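# Unroll a rolled necktie and lay it flat, folded in half

## Task

Unroll the necktie, which starts rolled up and folded, and leave it flat on the table. Done means: still folded in half, stretched to its full length, flat along its whole length (the bend at the fold may remain a low loop), roughly aligned and roughly straight, showing its full width, with no additional folds and nothing hanging past the table's edge. Dropping it into place is allowed.

## Robot and tools

Robot: two arms, left_arm and right_arm. Each ends in a five-finger hand; right_arm has a right hand and left_arm a mirrored left hand. Calibrated bases sit near (+0.017, +0.334, +0.007) m for left_arm and (+0.015, -0.273, +0.022) m for right_arm.

Scene frame: origin at table-top height, midway between the nominal bases. +x points out over the table, +y toward left_arm, +z up. Image left/right does not match arm names. Positions are in metres; orientations are quat_wxyz.

Hand point: a point 0.05 m in front of the palm and 0.15 m out from the wrist mounting face. Its +z runs along straight fingers, +y points out of the palm, +x runs across the palm away from the thumb on the right hand and toward the thumb on the left hand. Straight fingertips are 0.06 to 0.07 m beyond it along +z, with finger centre lines 0.06 m behind it along -y. A wrist bracket on the little-finger side can strike things.

The 28-number row (all numbers in [-1, 1]; one row drives both arms, even if one stays still): left arm's 14, then right arm's 14. Per arm: dx, dy, dz, rx, ry, rz, then thumb_turn, thumb_bend, index, middle, ring, little, then force_limit, speed.
- dx..rz: an offset, not a pose, measured from that arm's Hand target as it was when the action or call began, along that Hand target's own axes. 1.0 = 0.6 m for dx, dy, dz, and 180 degrees for the rotation vector rx, ry, rz. Sending all six as 0 re-requests the current Hand target; repeating a nonzero offset moves further.
- Six finger numbers: absolute targets, -1 open (thumb_turn -1 beside the palm, +1 across in front of it; others -1 straight, +1 curled). A motor only starts when its target changes by at least 0.002.
- force_limit: closing stop force, linear from about 0 N at -1 to 10 N at +1 (15 N for the two thumb motors).
- speed: finger speed, near zero at -1 rising to full at +0.48 and above; full travel takes 0.49 s. Use -0.94 or lower for a gentle grip.
There is no no-change value for a hand: repeat the last eight hand numbers you sent; if none yet, send hand_measured plus hand_force_limit and hand_speed.

Tools:
- execute_actions(actions, cameras): actions is a list of actions; each action is a list of up to 15 rows, one per 1/30 s step, the last row held if fewer. Every row counts from the action's start pose. An empty list returns images. cameras takes names, ["all"] or [].
- move(target, speed, blend, blocking, cameras): target is one row or up to 15 rows; every row's offsets count from the Hand targets at the call's start, not from the previous row. speed in m/s, 0.002 to 4.3 (default 0.25), turn rate up to twice that in rad/s; one value or one per target. blend in metres rounds corners (0 = stop at each). Paths last 0.5 to 10 s and avoid nothing. blocking=false returns after about 0.5 s while the move continues. The result adds a move: line (done, off_target, moving, held, fault) and limits (paced = clipped pose, held = steps withheld).
- wait(seconds 0 to 10, cameras): lets time pass holding commands.
- stop(cameras): brakes a running move.
- zoom_image(camera, region [x0, y0, x1, y1] in pixels, at most 504 by 504): closer look at the latest image.
- show_instructions(): shows reference images.
- finished_scene(scene): ends the scene with its number.
Cameras: cam_high, cam_low, cam_roll_left, cam_roll_right, cam_left_wrist, cam_right_wrist, all 672x504; wrist views may lag.

Results: end_effector_position and end_effector_quat_wxyz per arm in the scene frame; Hand target (your last commanded pose after clipping, base of the next offset); Joint positions, velocities (may be omitted when within noise), torques (include arm weight; numbers 3 and 4 wrap at ±28 N m); hand_measured, hand_stopped_by (moving, target, force, stalled, fault), hand_load_n (positive when something opens a finger; near 0 after a lost grip), hand_force_limit, hand_speed; motor temperatures; MOTOR HOT above 85 °C; OVER-TEMPERATURE FAULT at 100 °C, when the arm goes limp for 30 to 60 s or more. The scene number ends each result.

Behaviour: arms track loosely; resting 1 to 3 cm (sometimes 5 cm) below the command is normal and not contact. Orientation is clipped to within 40 degrees of the measured one per step. Avoid paths close to an arm's own base. A grip spans objects roughly 0.035 to 0.065 m thick, handles down to 0.025 m. To loosen, send a more open target; to squeeze harder, raise force_limit with a more closed target.

Avoid: dropping the tie or releasing it mid-swing, letting anything leave the table, fast impacts or hard presses on the table, any contact or squeeze between the two hands, overloading fingers, and long stretched holds that heat motors. To end a press, command the pose back past the hand point. Occasional small disturbances may nudge loose objects.

Each tool is called after "Request:" in YAML: its name, and indented under it one key for each argument.

Reference images:

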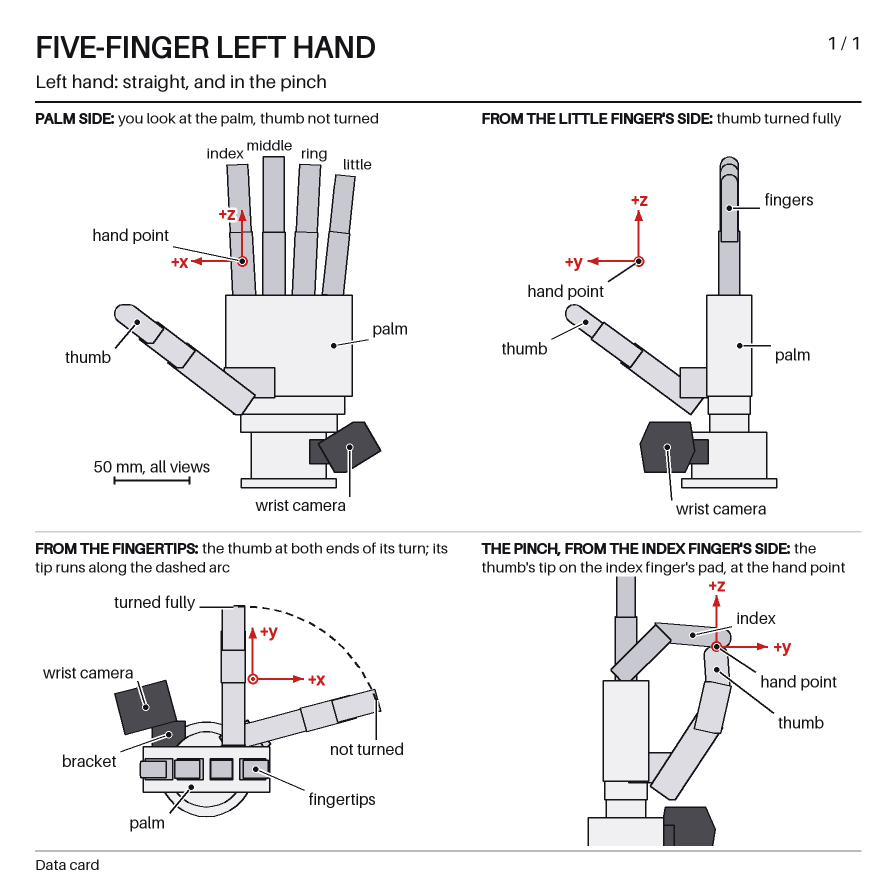

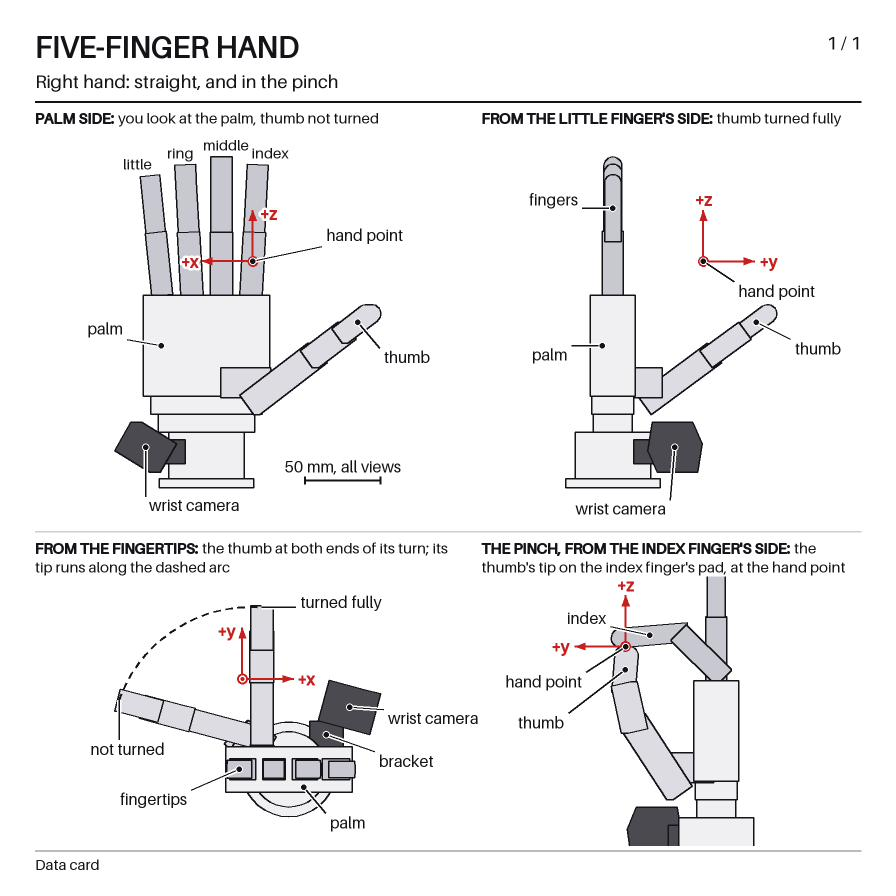

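## Session

Request:
execute_actions:
  actions: []

Scene clock: 0.00 s.
left_arm: end_effector_position=(+0.5890, -0.0641, +0.3168) hand_measured=(-1.000, -1.000, -1.000, -1.000, -1.000, -1.000) hand_load_n=(+0.0, +0.0, +0.0, +0.0, +0.0, +0.0) hand_stopped_by=(target, target, target, target, target, target) hand_force_limit=0.00 hand_speed=-0.80 end_effector_quat_wxyz=(-0.086, -0.443, +0.830, -0.327) | right_arm: end_effector_position=(+0.8774, -0.2313, +0.2394) hand_measured=(-1.000, -1.000, -1.000, -1.000, -1.000, -1.000) hand_load_n=(+0.0, +0.0, +0.0, +0.0, +0.0, +0.0) hand_stopped_by=(target, target, target, target, target, target) hand_force_limit=0.00 hand_speed=-0.80 end_effector_quat_wxyz=(+0.277, +0.057, +0.918, +0.279)
Joint positions: left_arm=[-0.435 2.111 2.431 -1.421 0.525 0.031] | right_arm=[-0.108 2.268 2.236 -0.935 -0.576 1.751]
Joint velocities: within noise
Joint torques (N m): no reading
Motor temperatures (°C): left_arm=[28 36 27 24 28 27] | right_arm=[24 33 21 25 25 26]
Heat: left arm: hottest shoulder 36 °C; right arm: hottest shoulder 33 °C.
Hand target: left_arm +0.5928, -0.0658, +0.3207; -0.081, -0.441, +0.830, -0.332 | right_arm +0.8817, -0.2319, +0.2427; +0.283, +0.055, +0.916, +0.278

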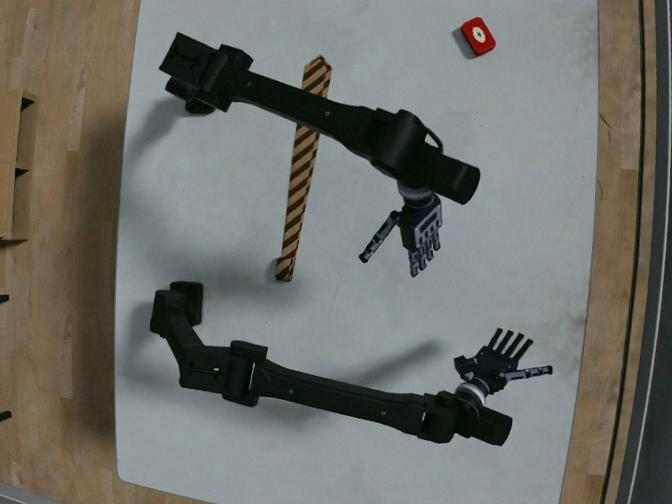

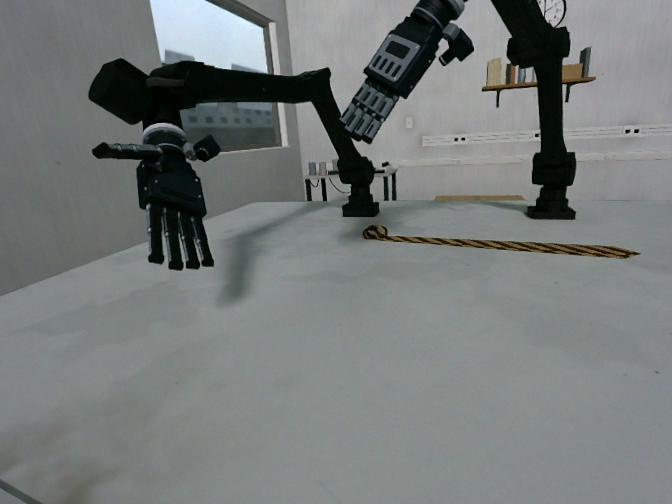

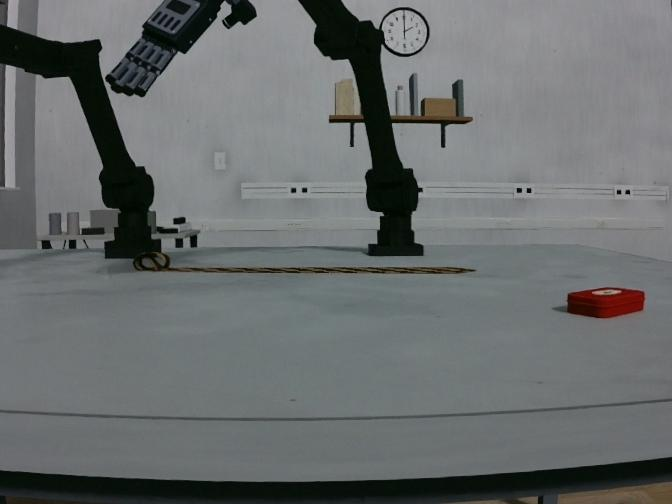

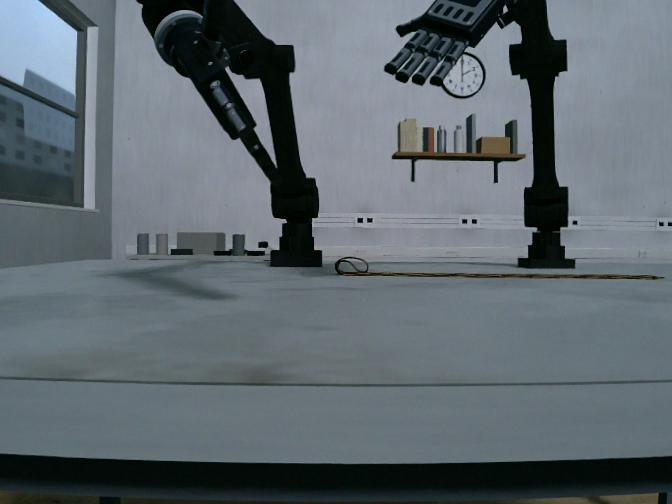

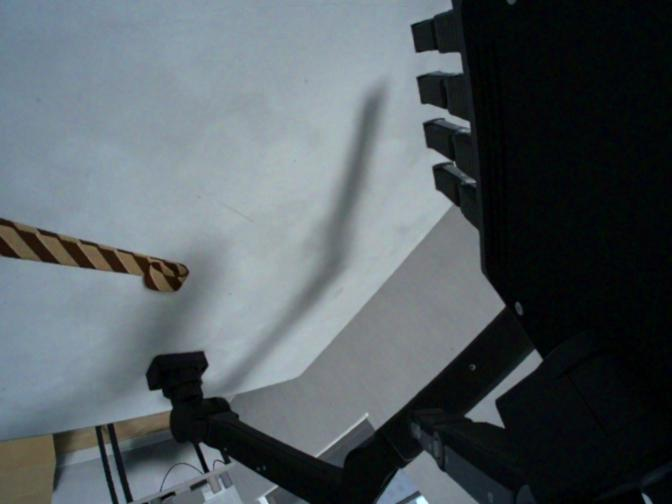

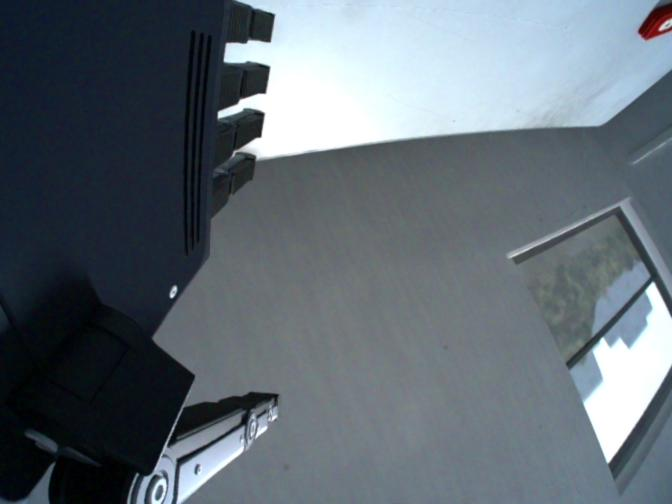

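Request:
zoom_image:
  camera: "cam_high"
  region: [250, 40, 370, 300]

Request:
zoom_image:
  camera: "cam_low"
  region: [340, 210, 460, 260]

Request:
zoom_image:
  camera: "cam_left_wrist"
  region: [60, 220, 220, 320]

Request:
zoom_image:
  camera: "cam_roll_right"
  region: [320, 240, 420, 290]

Scaled by 1.938 from the camera's 672x504 image, which has a finer 960x720 frame.

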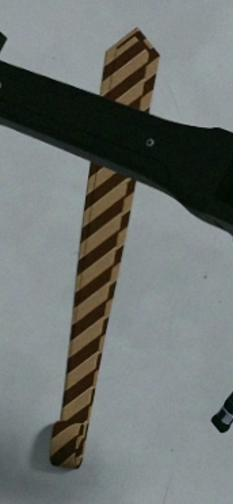

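Scaled by 4.200 from the camera's 672x504 image, which has a finer 960x720 frame.

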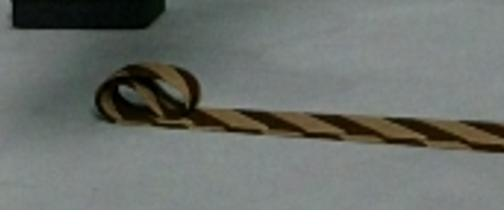

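Scaled by 3.150 from the camera's 672x504 image, which has a finer 960x720 frame.

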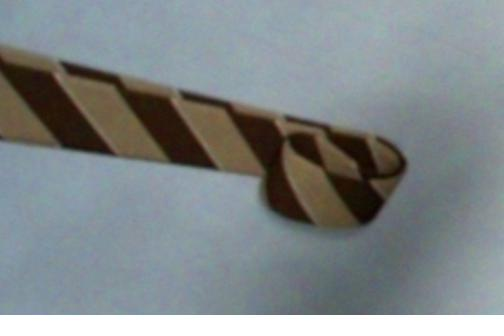

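Scaled by 5.040 from the camera's 672x504 image, which has a finer 960x720 frame.

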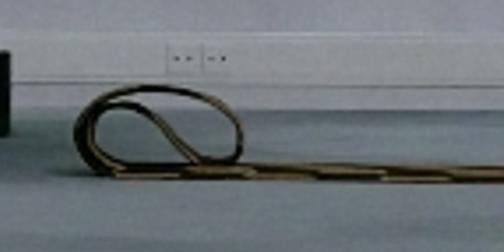

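Request:
move:
  target:
    - [-0.389,0.130,-0.298,0.083,-0.093,-0.149,-1,-1,-1,-1,-1,-1,0,-0.8,0,0,0,0,0,0,-1,-1,-1,-1,-1,-1,0,-0.8]
    - [-0.389,0.130,-0.298,0.083,-0.093,-0.149,-1,-1,-1,-1,-1,-1,0,-0.8,0.884,0.282,-0.303,0.182,0.186,-0.036,-1,-1,-1,-1,-1,-1,0,-0.8]
  blend: 0.05
  cameras: ["cam_high","cam_low","cam_roll_right"]

Scene clock: 49.27 s.
left_arm: end_effector_position=(+0.6461, +0.2353, +0.3154) hand_measured=(-1.000, -1.000, -1.000, -1.000, -1.000, -1.000) hand_load_n=(+0.0, +0.0, +0.0, +0.0, +0.0, +0.0) hand_stopped_by=(target, target, target, target, target, target) hand_force_limit=0.00 hand_speed=-0.80 end_effector_quat_wxyz=(-0.019, +0.668, -0.663, +0.336) | right_arm: end_effector_position=(+0.3307, -0.0362, +0.2006) hand_measured=(-1.000, -1.000, -1.000, -1.000, -1.000, -1.000) hand_load_n=(+0.0, -0.5, +0.0, +0.0, +0.0, +0.0) hand_stopped_by=(target, target, target, target, target, target) hand_force_limit=0.00 hand_speed=-0.80 end_effector_quat_wxyz=(+0.003, -0.014, +1.000, +0.007)
Joint positions: left_arm=[0.027 1.809 1.953 -1.178 0.451 -0.103] | right_arm=[0.565 1.223 1.054 -1.39 -0.008 2.089]
Joint torques (N m): left_arm=[0.21 -19.14 7.2 1.68 0.29 -0.05] | right_arm=[0.62 -6.18 6.94 -0.05 0.1 0.01]
Motor temperatures (°C): left_arm=[28 40 31 24 27 26] | right_arm=[24 38 26 25 24 25]
Heat: left arm: hottest shoulder 40 °C; right arm: hottest shoulder 38 °C.
Hand target: left_arm +0.6430, +0.2344, +0.3202; -0.022, +0.670, -0.659, +0.341 | right_arm +0.3300, -0.0401, +0.1992; +0.000, -0.001, +1.000, +0.000
Off the commanded pose: left_arm 0.006 m, 1 deg | right_arm 0.004 m, 2 deg.
joint sent to its limit (right arm) — joint 6 (wrist roll), upper limit. The joint targets still meet the commanded pose.
move: done
Images, in order (width x height): cam_high 672x504, cam_low 672x504, cam_roll_right 672x504.

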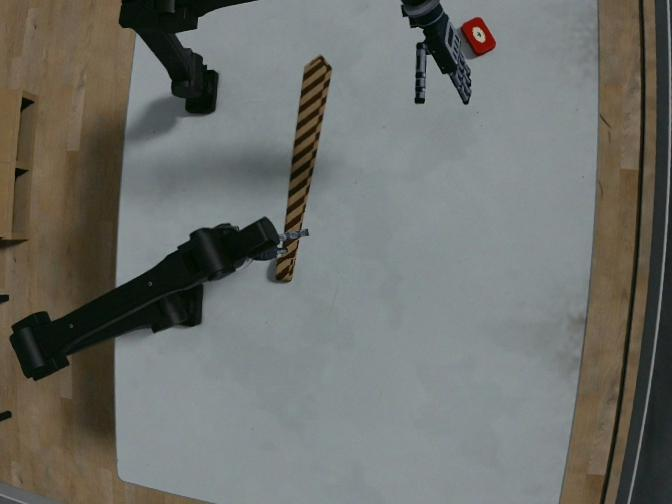

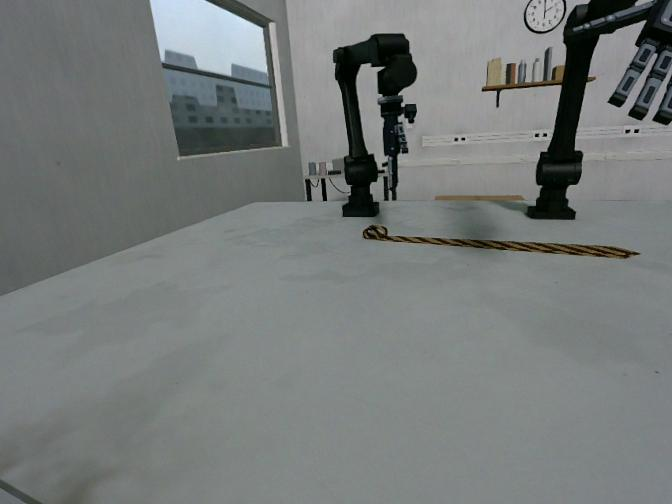

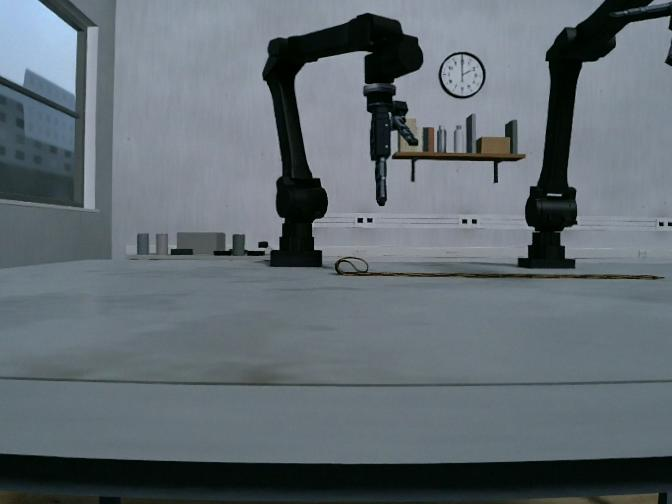

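Request:
move:
  target: [0,0,0,0,0,0,-1,-1,-1,-1,-1,-1,0,-0.8,0,0.017,0.192,0,0,0,-1,-1,-1,-1,-1,-1,0,-0.8]
  cameras: ["cam_high","cam_low","cam_roll_right"]

Request:
zoom_image:
  camera: "cam_roll_right"
  region: [320, 220, 440, 290]

Request:
zoom_image:
  camera: "cam_low"
  region: [340, 190, 460, 260]

Scene clock: 55.60 s.
left_arm: end_effector_position=(+0.6461, +0.2353, +0.3154) hand_measured=(-1.000, -1.000, -1.000, -1.000, -1.000, -1.000) hand_load_n=(+0.0, +0.0, +0.0, +0.0, +0.0, +0.0) hand_stopped_by=(target, target, target, target, target, target) hand_force_limit=0.00 hand_speed=-0.80 end_effector_quat_wxyz=(-0.019, +0.668, -0.663, +0.336) | right_arm: end_effector_position=(+0.3271, -0.0356, +0.0803) hand_measured=(-1.000, -1.000, -1.000, -1.000, -1.000, -1.000) hand_load_n=(+0.0, +0.0, +0.0, +0.0, +0.0, +0.0) hand_stopped_by=(target, target, target, target, target, target) hand_force_limit=0.00 hand_speed=-0.80 end_effector_quat_wxyz=(-0.011, -0.016, +1.000, +0.000)
Joint positions: left_arm=[0.027 1.809 1.953 -1.178 0.451 -0.103] | right_arm=[0.569 1.354 0.839 -1.075 -0.011 2.089]
Joint torques (N m): left_arm=[0.21 -19.14 7.2 1.69 0.29 -0.05] | right_arm=[1.73 -7.53 6.54 0.88 -0.16 0.02]
Heat: left arm: hottest shoulder 39 °C; right arm: hottest shoulder 37 °C.
Hand target: left_arm +0.6430, +0.2344, +0.3202; -0.022, +0.670, -0.659, +0.341 | right_arm +0.3300, -0.0299, +0.0840; +0.000, -0.001, +1.000, +0.000
Off the commanded pose: left_arm 0.006 m, 1 deg | right_arm 0.007 m, 2 deg.
joint sent to its limit (right arm) — joint 6 (wrist roll), upper limit. The joint targets still meet the commanded pose.
move: done
Images, in order (width x height): cam_high 672x504, cam_low 672x504, cam_roll_right 672x504.

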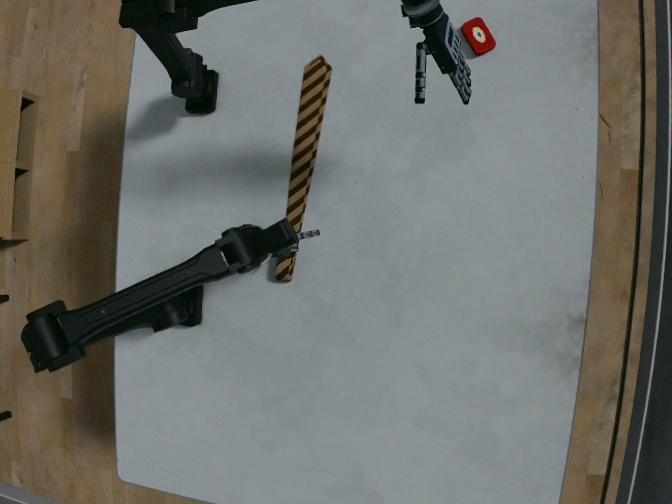

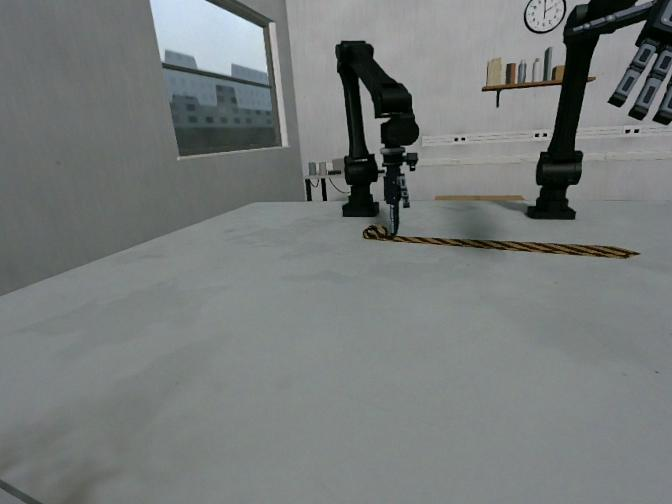

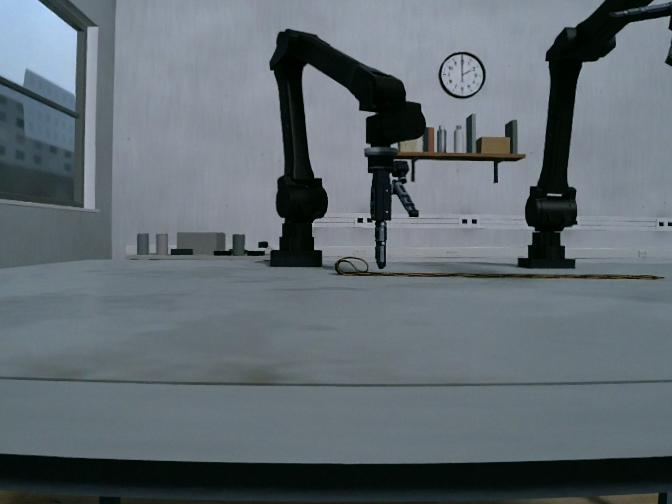

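Scaled by 4.200 from the camera's 672x504 image, which has a finer 960x720 frame.

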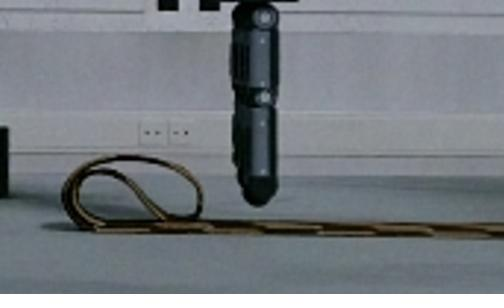

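Scaled by 4.200 from the camera's 672x504 image, which has a finer 960x720 frame.

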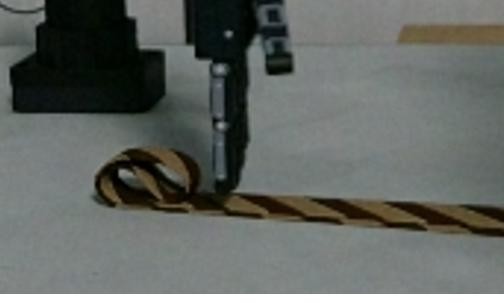

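Request:
move:
  target: [0,0,0,0,0,0,-1,-1,-1,-1,-1,-1,0,-0.8,0.02,-0.25,0.005,0,0,0,-1,-1,-1,-1,-1,-1,0,-0.8]
  speed: 0.12
  cameras: ["cam_high","cam_low","cam_roll_right"]

Request:
zoom_image:
  camera: "cam_roll_right"
  region: [240, 220, 380, 300]

Request:
zoom_image:
  camera: "cam_low"
  region: [280, 190, 420, 270]

Scene clock: 62.33 s.
left_arm: end_effector_position=(+0.6461, +0.2353, +0.3154) hand_measured=(-1.000, -1.000, -1.000, -1.000, -1.000, -1.000) hand_load_n=(+0.0, +0.0, +0.0, +0.0, +0.0, -0.5) hand_stopped_by=(target, target, target, target, target, target) hand_force_limit=0.00 hand_speed=-0.80 end_effector_quat_wxyz=(-0.019, +0.668, -0.663, +0.336) | right_arm: end_effector_position=(+0.3220, -0.1790, +0.0812) hand_measured=(-1.000, -1.000, -1.000, -1.000, -1.000, -1.000) hand_load_n=(+0.0, +0.0, +0.0, +0.0, +0.0, +0.0) hand_stopped_by=(target, target, target, target, target, target) hand_force_limit=0.00 hand_speed=-0.80 end_effector_quat_wxyz=(+0.003, +0.004, +1.000, +0.002)
Joint positions: left_arm=[0.027 1.809 1.953 -1.178 0.451 -0.103] | right_arm=[0.141 1.177 0.687 -1.074 -0.002 1.701]
Joint torques (N m): left_arm=[0.15 -19.08 7.21 1.69 0.29 -0.05] | right_arm=[1.08 -4.89 6.01 -0.02 0.08 -0.19]
Heat: left arm: hottest shoulder 39 °C; right arm: hottest shoulder 37 °C.
Hand target: left_arm +0.6430, +0.2344, +0.3202; -0.022, +0.670, -0.659, +0.341 | right_arm +0.3180, -0.1799, +0.0808; +0.000, -0.001, +1.000, +0.000
Off the commanded pose: left_arm 0.006 m, 1 deg | right_arm 0.004 m, 1 deg.
move: done
Images, in order (width x height): cam_high 672x504, cam_low 672x504, cam_roll_right 672x504.

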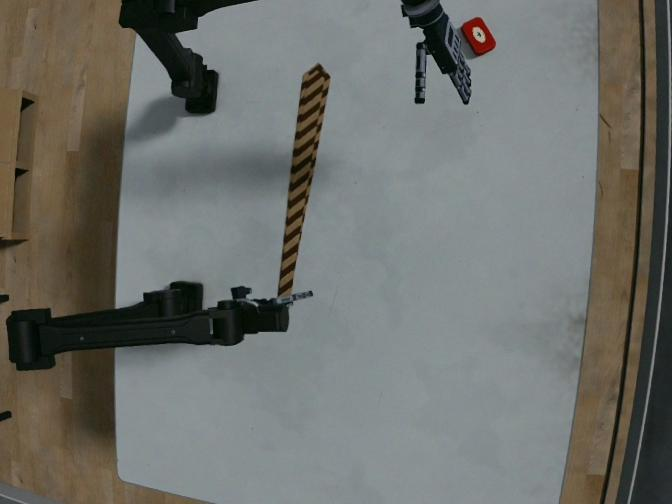

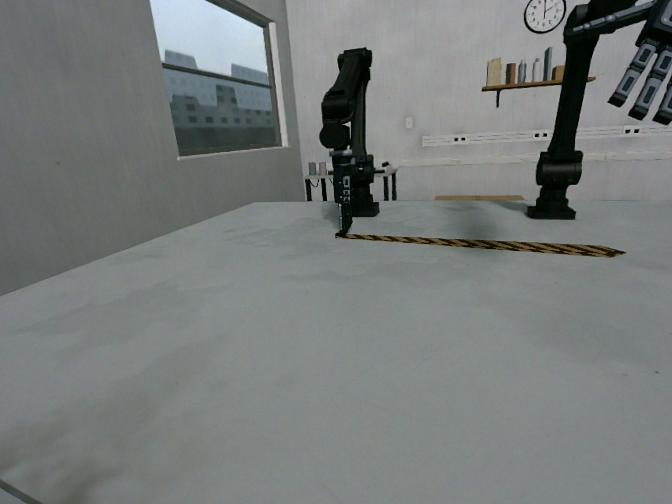

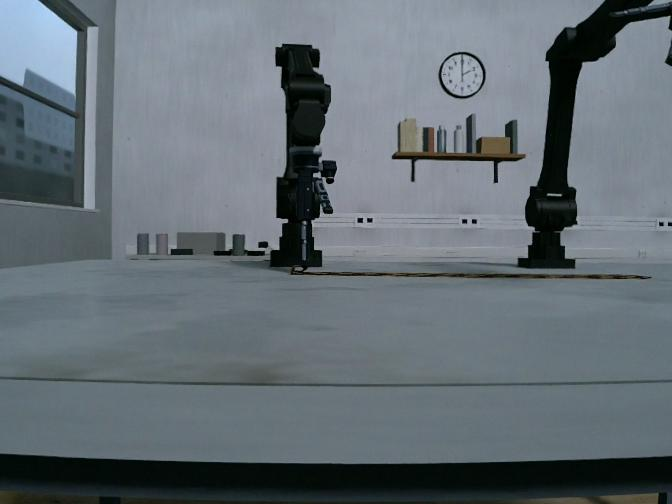

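Scaled by 3.600 from the camera's 672x504 image, which has a finer 960x720 frame.

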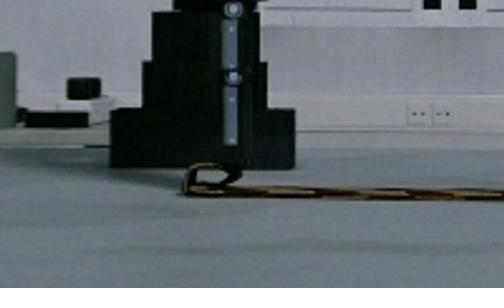

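Scaled by 3.600 from the camera's 672x504 image, which has a finer 960x720 frame.

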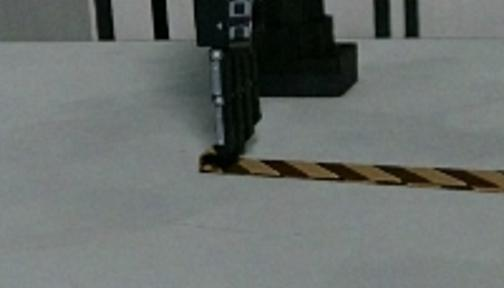

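Request:
move:
  target: [0,0,0,0,0,0,-1,-1,-1,-1,-1,-1,0,-0.8,0.02,-0.27,0.002,0,0,0,-1,-1,-1,-1,-1,-1,0,-0.8]
  speed: 0.12
  cameras: ["cam_high","cam_low","cam_roll_right"]

Request:
zoom_image:
  camera: "cam_roll_right"
  region: [160, 220, 300, 300]

Request:
zoom_image:
  camera: "cam_low"
  region: [230, 190, 370, 270]

Scene clock: 67.83 s.
left_arm: end_effector_position=(+0.6461, +0.2353, +0.3154) hand_measured=(-1.000, -1.000, -1.000, -1.000, -1.000, -1.000) hand_load_n=(+0.0, +0.0, +0.0, +0.0, +0.0, +0.0) hand_stopped_by=(target, target, target, target, target, target) hand_force_limit=0.00 hand_speed=-0.80 end_effector_quat_wxyz=(-0.019, +0.668, -0.663, +0.336) | right_arm: end_effector_position=(+0.2948, -0.3350, +0.0739) hand_measured=(-1.000, -1.000, -1.000, -1.000, -1.000, -1.000) hand_load_n=(+0.0, +0.0, +0.0, -0.5, +0.0, +0.0) hand_stopped_by=(target, target, target, target, target, target) hand_force_limit=0.00 hand_speed=-0.80 end_effector_quat_wxyz=(-0.009, +0.004, +1.000, +0.006)
Joint positions: left_arm=[0.027 1.809 1.953 -1.178 0.451 -0.103] | right_arm=[-0.438 1.208 0.69 -1.074 -0.002 1.122]
Joint torques (N m): left_arm=[0.21 -19.19 7.21 1.69 0.29 -0.05] | right_arm=[0.85 -3.84 8.42 0.58 0.1 -0.16]
Heat: left arm: hottest shoulder 38 °C; right arm: hottest shoulder 36 °C.
Hand target: left_arm +0.6430, +0.2344, +0.3202; -0.022, +0.670, -0.659, +0.341 | right_arm +0.3062, -0.3420, +0.0795; -0.001, -0.001, +1.000, +0.000
Off the commanded pose: left_arm 0.006 m, 1 deg | right_arm 0.015 m, 1 deg.
move: off_target (right_arm)
Images, in order (width x height): cam_high 672x504, cam_low 672x504, cam_roll_right 672x504.

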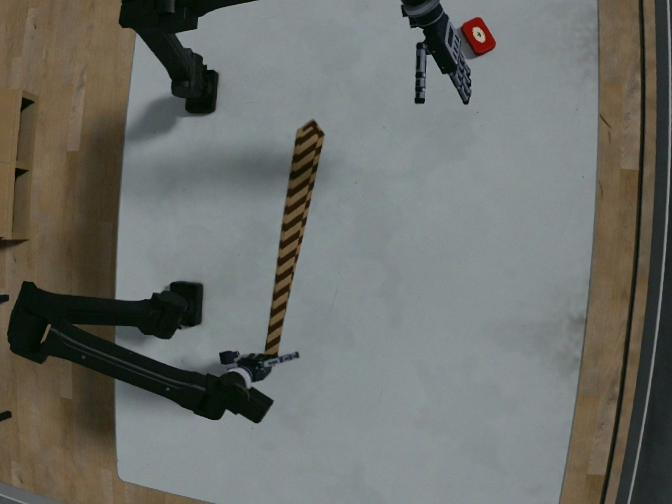

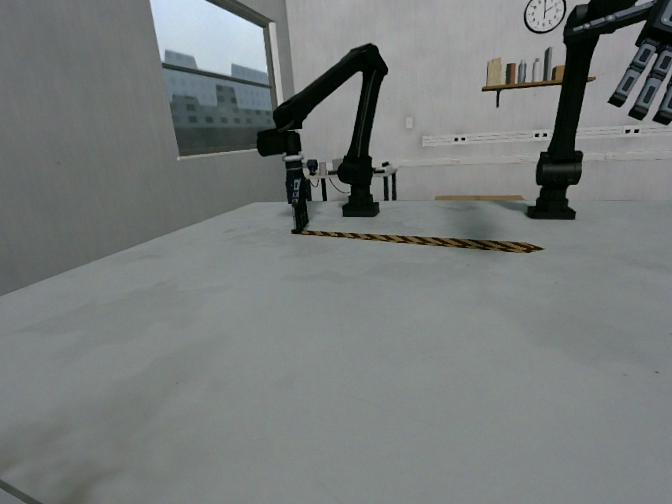

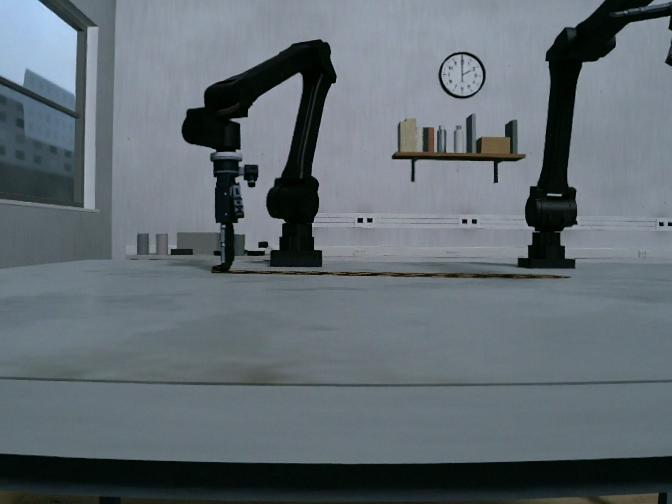

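Scaled by 3.600 from the camera's 672x504 image, which has a finer 960x720 frame.

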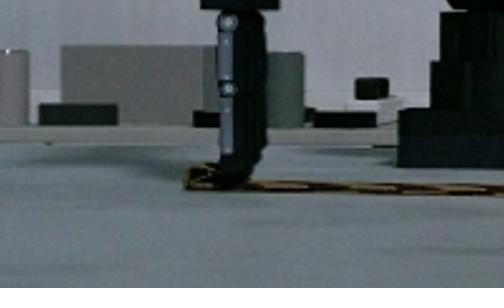

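Scaled by 3.600 from the camera's 672x504 image, which has a finer 960x720 frame.

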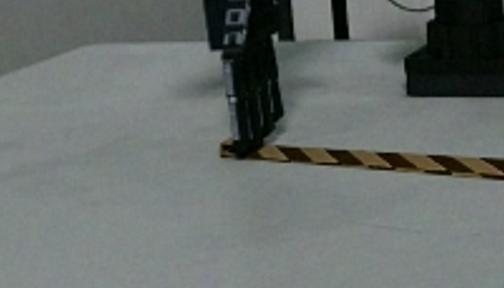

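Request:
move:
  target: [0,0,0,0,0,0,-1,-1,-1,-1,-1,-1,0,-0.8,0,0.01,-0.15,0,0,0,-1,-1,-1,-1,-1,-1,0,-0.8]
  cameras: ["cam_high","cam_low","cam_roll_right","cam_right_wrist"]

Request:
zoom_image:
  camera: "cam_roll_right"
  region: [160, 220, 300, 300]

Request:
zoom_image:
  camera: "cam_low"
  region: [230, 190, 370, 270]

Scene clock: 72.13 s.
left_arm: end_effector_position=(+0.6461, +0.2353, +0.3154) hand_measured=(-1.000, -1.000, -1.000, -1.000, -1.000, -1.000) hand_load_n=(+0.0, +0.0, +0.0, +0.0, +0.0, +0.0) hand_stopped_by=(target, target, target, target, target, target) hand_force_limit=0.00 hand_speed=-0.80 end_effector_quat_wxyz=(-0.019, +0.668, -0.663, +0.336) | right_arm: end_effector_position=(+0.2998, -0.3345, +0.1626) hand_measured=(-1.000, -1.000, -1.000, -1.000, -1.000, -1.000) hand_load_n=(+0.0, +0.0, +0.0, +0.0, +0.0, +0.0) hand_stopped_by=(target, target, target, target, target, target) hand_force_limit=0.00 hand_speed=-0.80 end_effector_quat_wxyz=(-0.003, -0.001, +1.000, +0.002)
Joint positions: left_arm=[0.027 1.809 1.953 -1.178 0.451 -0.103] | right_arm=[-0.428 1.107 0.865 -1.336 -0.002 1.122]
Joint torques (N m): left_arm=[0.15 -19.08 7.2 1.7 0.29 -0.05] | right_arm=[1.67 -3.43 8.9 -0.12 0.09 0.02]
Heat: left arm: hottest shoulder 38 °C; right arm: hottest shoulder 36 °C.
Hand target: left_arm +0.6430, +0.2344, +0.3202; -0.022, +0.670, -0.659, +0.341 | right_arm +0.3063, -0.3360, +0.1696; +0.000, -0.001, +1.000, +0.000
Off the commanded pose: left_arm 0.006 m, 1 deg | right_arm 0.010 m, 0 deg.
move: done
camera_calibration:
cam_right_wrist: T_world_to_cam=[[-0.270307, 0.962132, -0.0351685, 0.411944], [0.809051, 0.246797, 0.533411, -0.253381], [0.521891, 0.115731, -0.845125, 0.136918], [0, 0, 0, 1]] pos_world=[0.244893, -0.349656, 0.265357]
Images, in order (width x height): cam_high 672x504, cam_low 672x504, cam_roll_right 672x504, cam_right_wrist 672x504.

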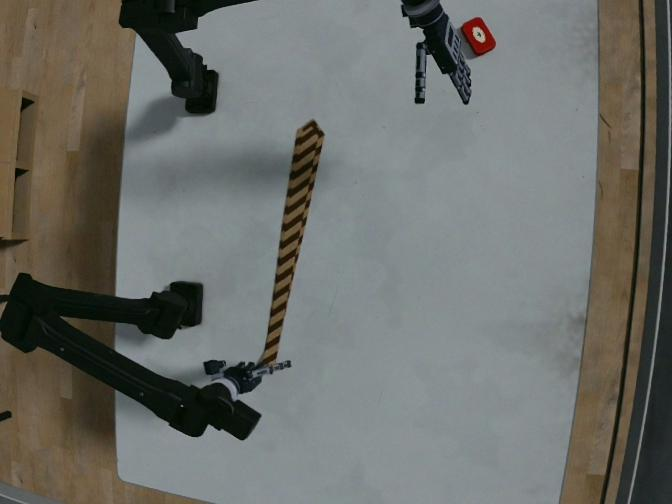

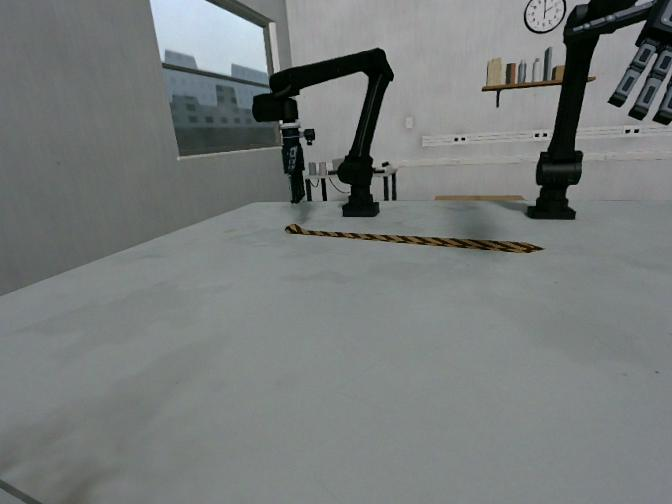

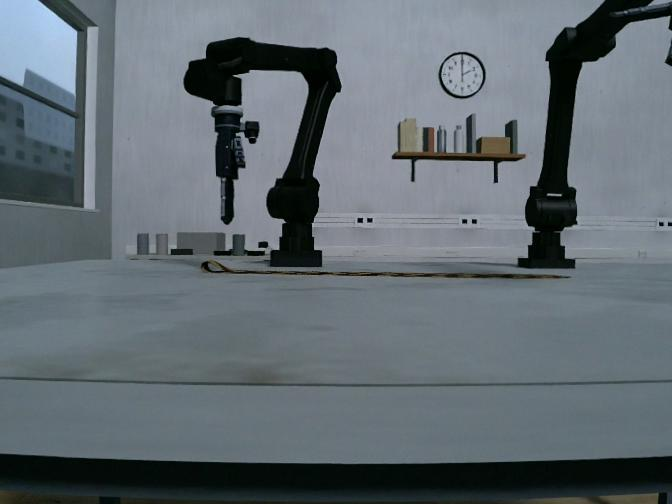

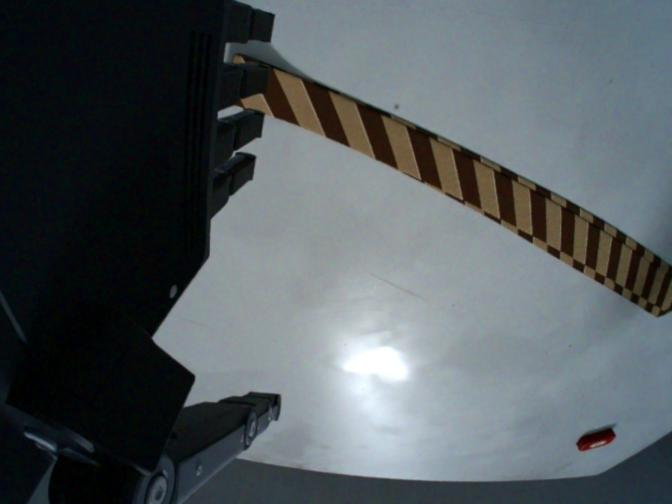

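Scaled by 3.600 from the camera's 672x504 image, which has a finer 960x720 frame.

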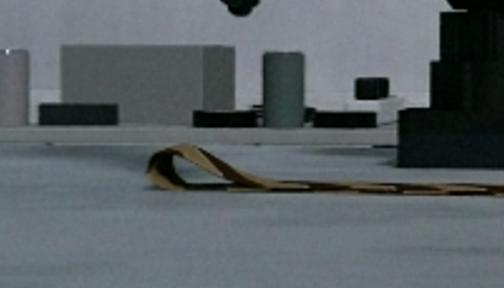

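Scaled by 3.600 from the camera's 672x504 image, which has a finer 960x720 frame.

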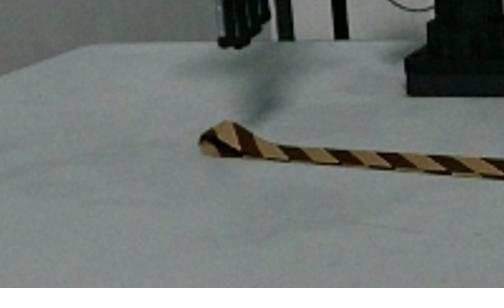

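Request:
move:
  target: [0,0,0,0,0,0,-1,-1,-1,-1,-1,-1,0,-0.8,0.1,-0.25,-0.15,0,0,0,-1,-1,-1,-1,-1,-1,0,-0.8]
  cameras: ["cam_high","cam_roll_left","cam_right_wrist","cam_roll_right"]

Request:
zoom_image:
  camera: "cam_right_wrist"
  region: [200, 0, 360, 100]

Request:
zoom_image:
  camera: "cam_high"
  region: [230, 300, 310, 380]

Request:
zoom_image:
  camera: "cam_roll_right"
  region: [180, 245, 260, 285]

Scene clock: 79.80 s.
left_arm: end_effector_position=(+0.6461, +0.2353, +0.3154) hand_measured=(-1.000, -1.000, -1.000, -1.000, -1.000, -1.000) hand_load_n=(+0.0, +0.0, +0.0, +0.0, +0.0, +0.0) hand_stopped_by=(target, target, target, target, target, target) hand_force_limit=0.00 hand_speed=-0.80 end_effector_quat_wxyz=(-0.019, +0.668, -0.663, +0.336) | right_arm: end_effector_position=(+0.2415, -0.4812, +0.2501) hand_measured=(-1.000, -1.000, -1.000, -1.000, -1.000, -1.000) hand_load_n=(+0.0, +0.0, +0.0, +0.0, +0.0, +0.0) hand_stopped_by=(target, target, target, target, target, target) hand_force_limit=0.00 hand_speed=-0.80 end_effector_quat_wxyz=(-0.005, +0.006, +1.000, +0.004)
Joint positions: left_arm=[0.027 1.809 1.953 -1.178 0.451 -0.103] | right_arm=[-0.92 1.215 1.179 -1.549 0.003 0.645]
Joint torques (N m): left_arm=[0.21 -19.08 7.21 1.69 0.29 -0.05] | right_arm=[1.38 -5.42 9.78 -0.16 -0.1 -0.18]
Heat: left arm: hottest shoulder 38 °C; right arm: hottest shoulder 35 °C.
Hand target: left_arm +0.6430, +0.2344, +0.3202; -0.022, +0.670, -0.659, +0.341 | right_arm +0.2467, -0.4861, +0.2597; +0.000, -0.001, +1.000, +0.000
Off the commanded pose: left_arm 0.006 m, 1 deg | right_arm 0.012 m, 1 deg.
move: off_target (right_arm)
camera_calibration:
cam_right_wrist: T_world_to_cam=[[-0.255753, 0.966274, -0.0300937, 0.537559], [0.815522, 0.232359, 0.530031, -0.224336], [0.519148, 0.111015, -0.847444, 0.257215], [0, 0, 0, 1]] pos_world=[0.1869, -0.495858, 0.353058]
Images, in order (width x height): cam_high 672x504, cam_roll_left 672x504, cam_roll_right 672x504, cam_right_wrist 672x504.

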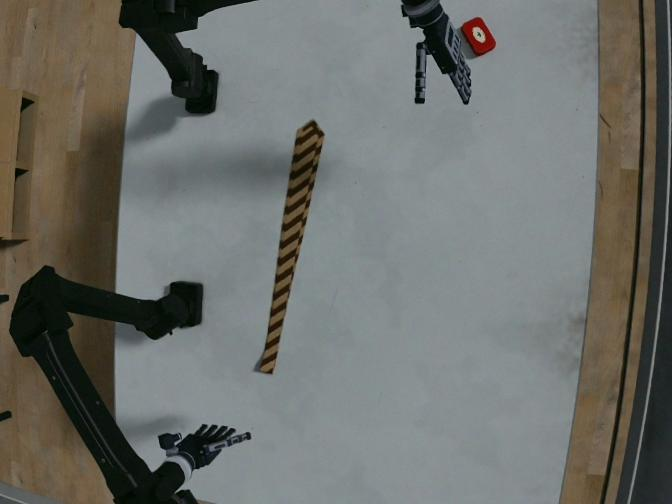

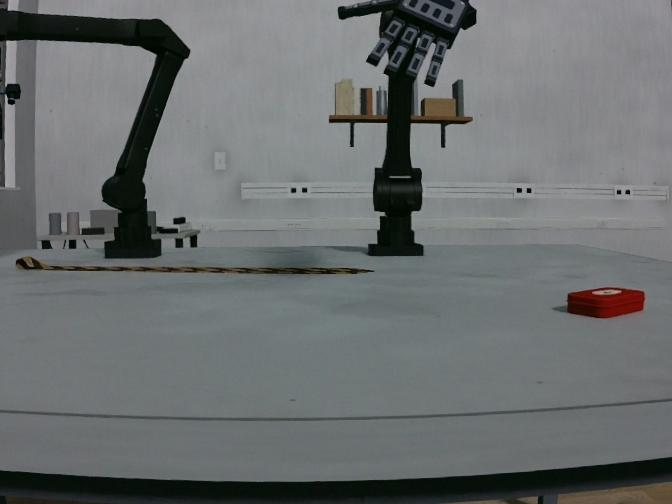

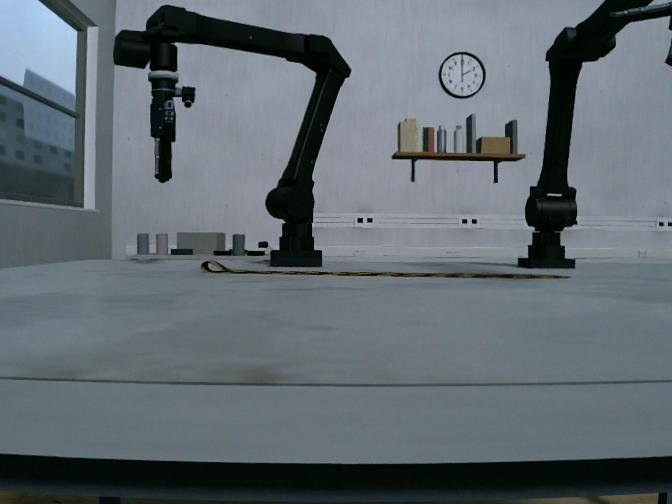

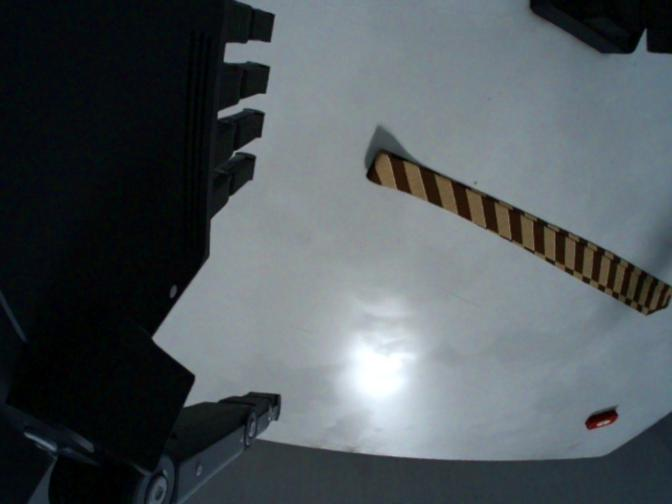

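Scaled by 3.150 from the camera's 672x504 image, which has a finer 960x720 frame.

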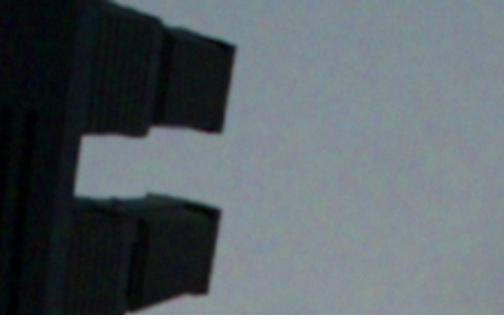

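Scaled by 6.300 from the camera's 672x504 image, which has a finer 960x720 frame.

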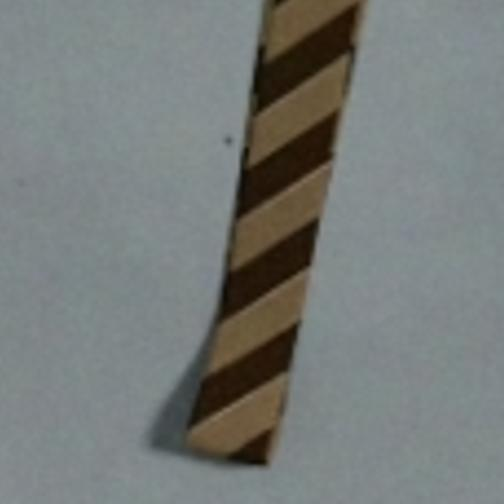

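Scaled by 6.300 from the camera's 672x504 image, which has a finer 960x720 frame.

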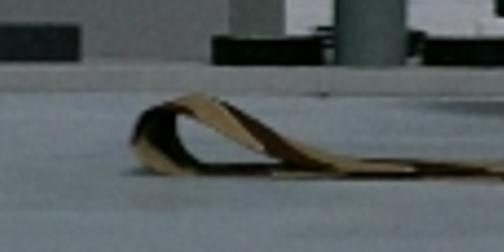

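Request:
move:
  target:
    - [0,0,0,0,0,0,-1,-1,-1,-1,-1,-1,0,-0.8,-0.088,0.168,0.183,0,0,0,-1,-1,-1,-1,-1,-1,0,-0.8]
    - [0,0,0,0,0,0,-1,-1,-1,-1,-1,-1,0,-0.8,-0.088,0.168,0.307,0,0,0,-1,-1,-1,-1,-1,-1,0,-0.8]
    - [0,0,0,0,0,0,-1,-1,-1,-1,-1,-1,0,-0.8,-0.088,0.168,0.15,0,0,0,-1,-1,-1,-1,-1,-1,0,-0.8]
  speed: [0.25,0.06,0.1]
  cameras: ["cam_high","cam_roll_right"]

Request:
zoom_image:
  camera: "cam_roll_right"
  region: [160, 245, 240, 285]

Scene clock: 93.30 s.
left_arm: end_effector_position=(+0.6461, +0.2353, +0.3154) hand_measured=(-1.000, -1.000, -1.000, -1.000, -1.000, -1.000) hand_load_n=(+0.0, +0.5, +0.0, +0.0, +0.0, +0.0) hand_stopped_by=(target, target, target, target, target, target) hand_force_limit=0.00 hand_speed=-0.80 end_effector_quat_wxyz=(-0.019, +0.668, -0.663, +0.336) | right_arm: end_effector_position=(+0.2909, -0.3789, +0.1573) hand_measured=(-1.000, -1.000, -1.000, -1.000, -1.000, -1.000) hand_load_n=(+0.0, +0.0, +0.0, +0.0, +0.0, +0.0) hand_stopped_by=(target, target, target, target, target, target) hand_force_limit=0.00 hand_speed=-0.80 end_effector_quat_wxyz=(-0.010, -0.006, +1.000, +0.008)
Joint positions: left_arm=[0.027 1.809 1.953 -1.178 0.451 -0.103] | right_arm=[-0.576 1.168 0.896 -1.323 -0.002 0.965]
Joint torques (N m): left_arm=[0.15 -19.08 7.19 1.7 0.29 -0.05] | right_arm=[0.97 -5.25 9.51 -0.16 0.07 0.02]
Heat: left arm: hottest shoulder 38 °C; right arm: hottest shoulder 34 °C.
Hand target: left_arm +0.6430, +0.2344, +0.3202; -0.022, +0.670, -0.659, +0.341 | right_arm +0.2992, -0.3853, +0.1697; +0.000, -0.001, +1.000, +0.000
Off the commanded pose: left_arm 0.006 m, 1 deg | right_arm 0.016 m, 2 deg.
move: off_target (right_arm)
Images, in order (width x height): cam_high 672x504, cam_roll_right 672x504.

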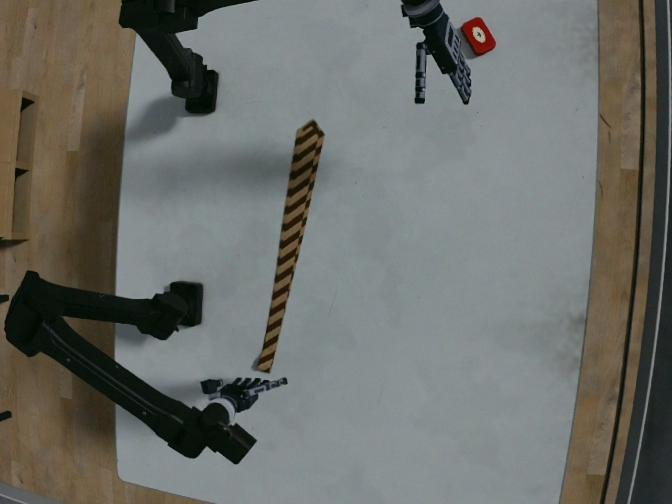

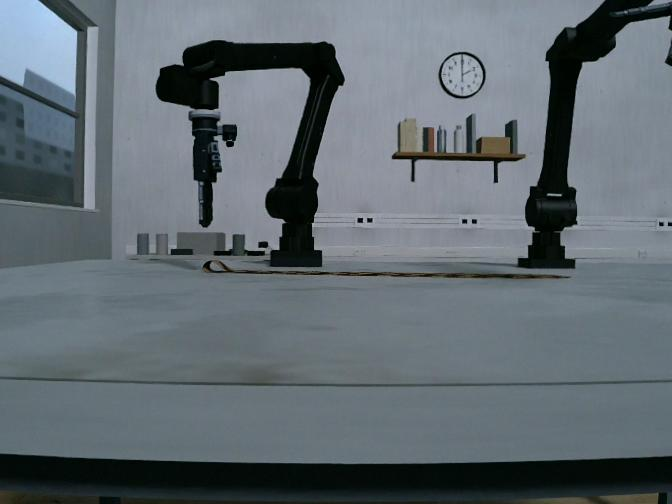

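Scaled by 6.300 from the camera's 672x504 image, which has a finer 960x720 frame.

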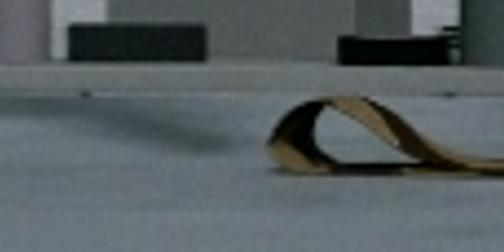

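Request:
finished_scene:
  scene: 1

The scene is finished: the task was done.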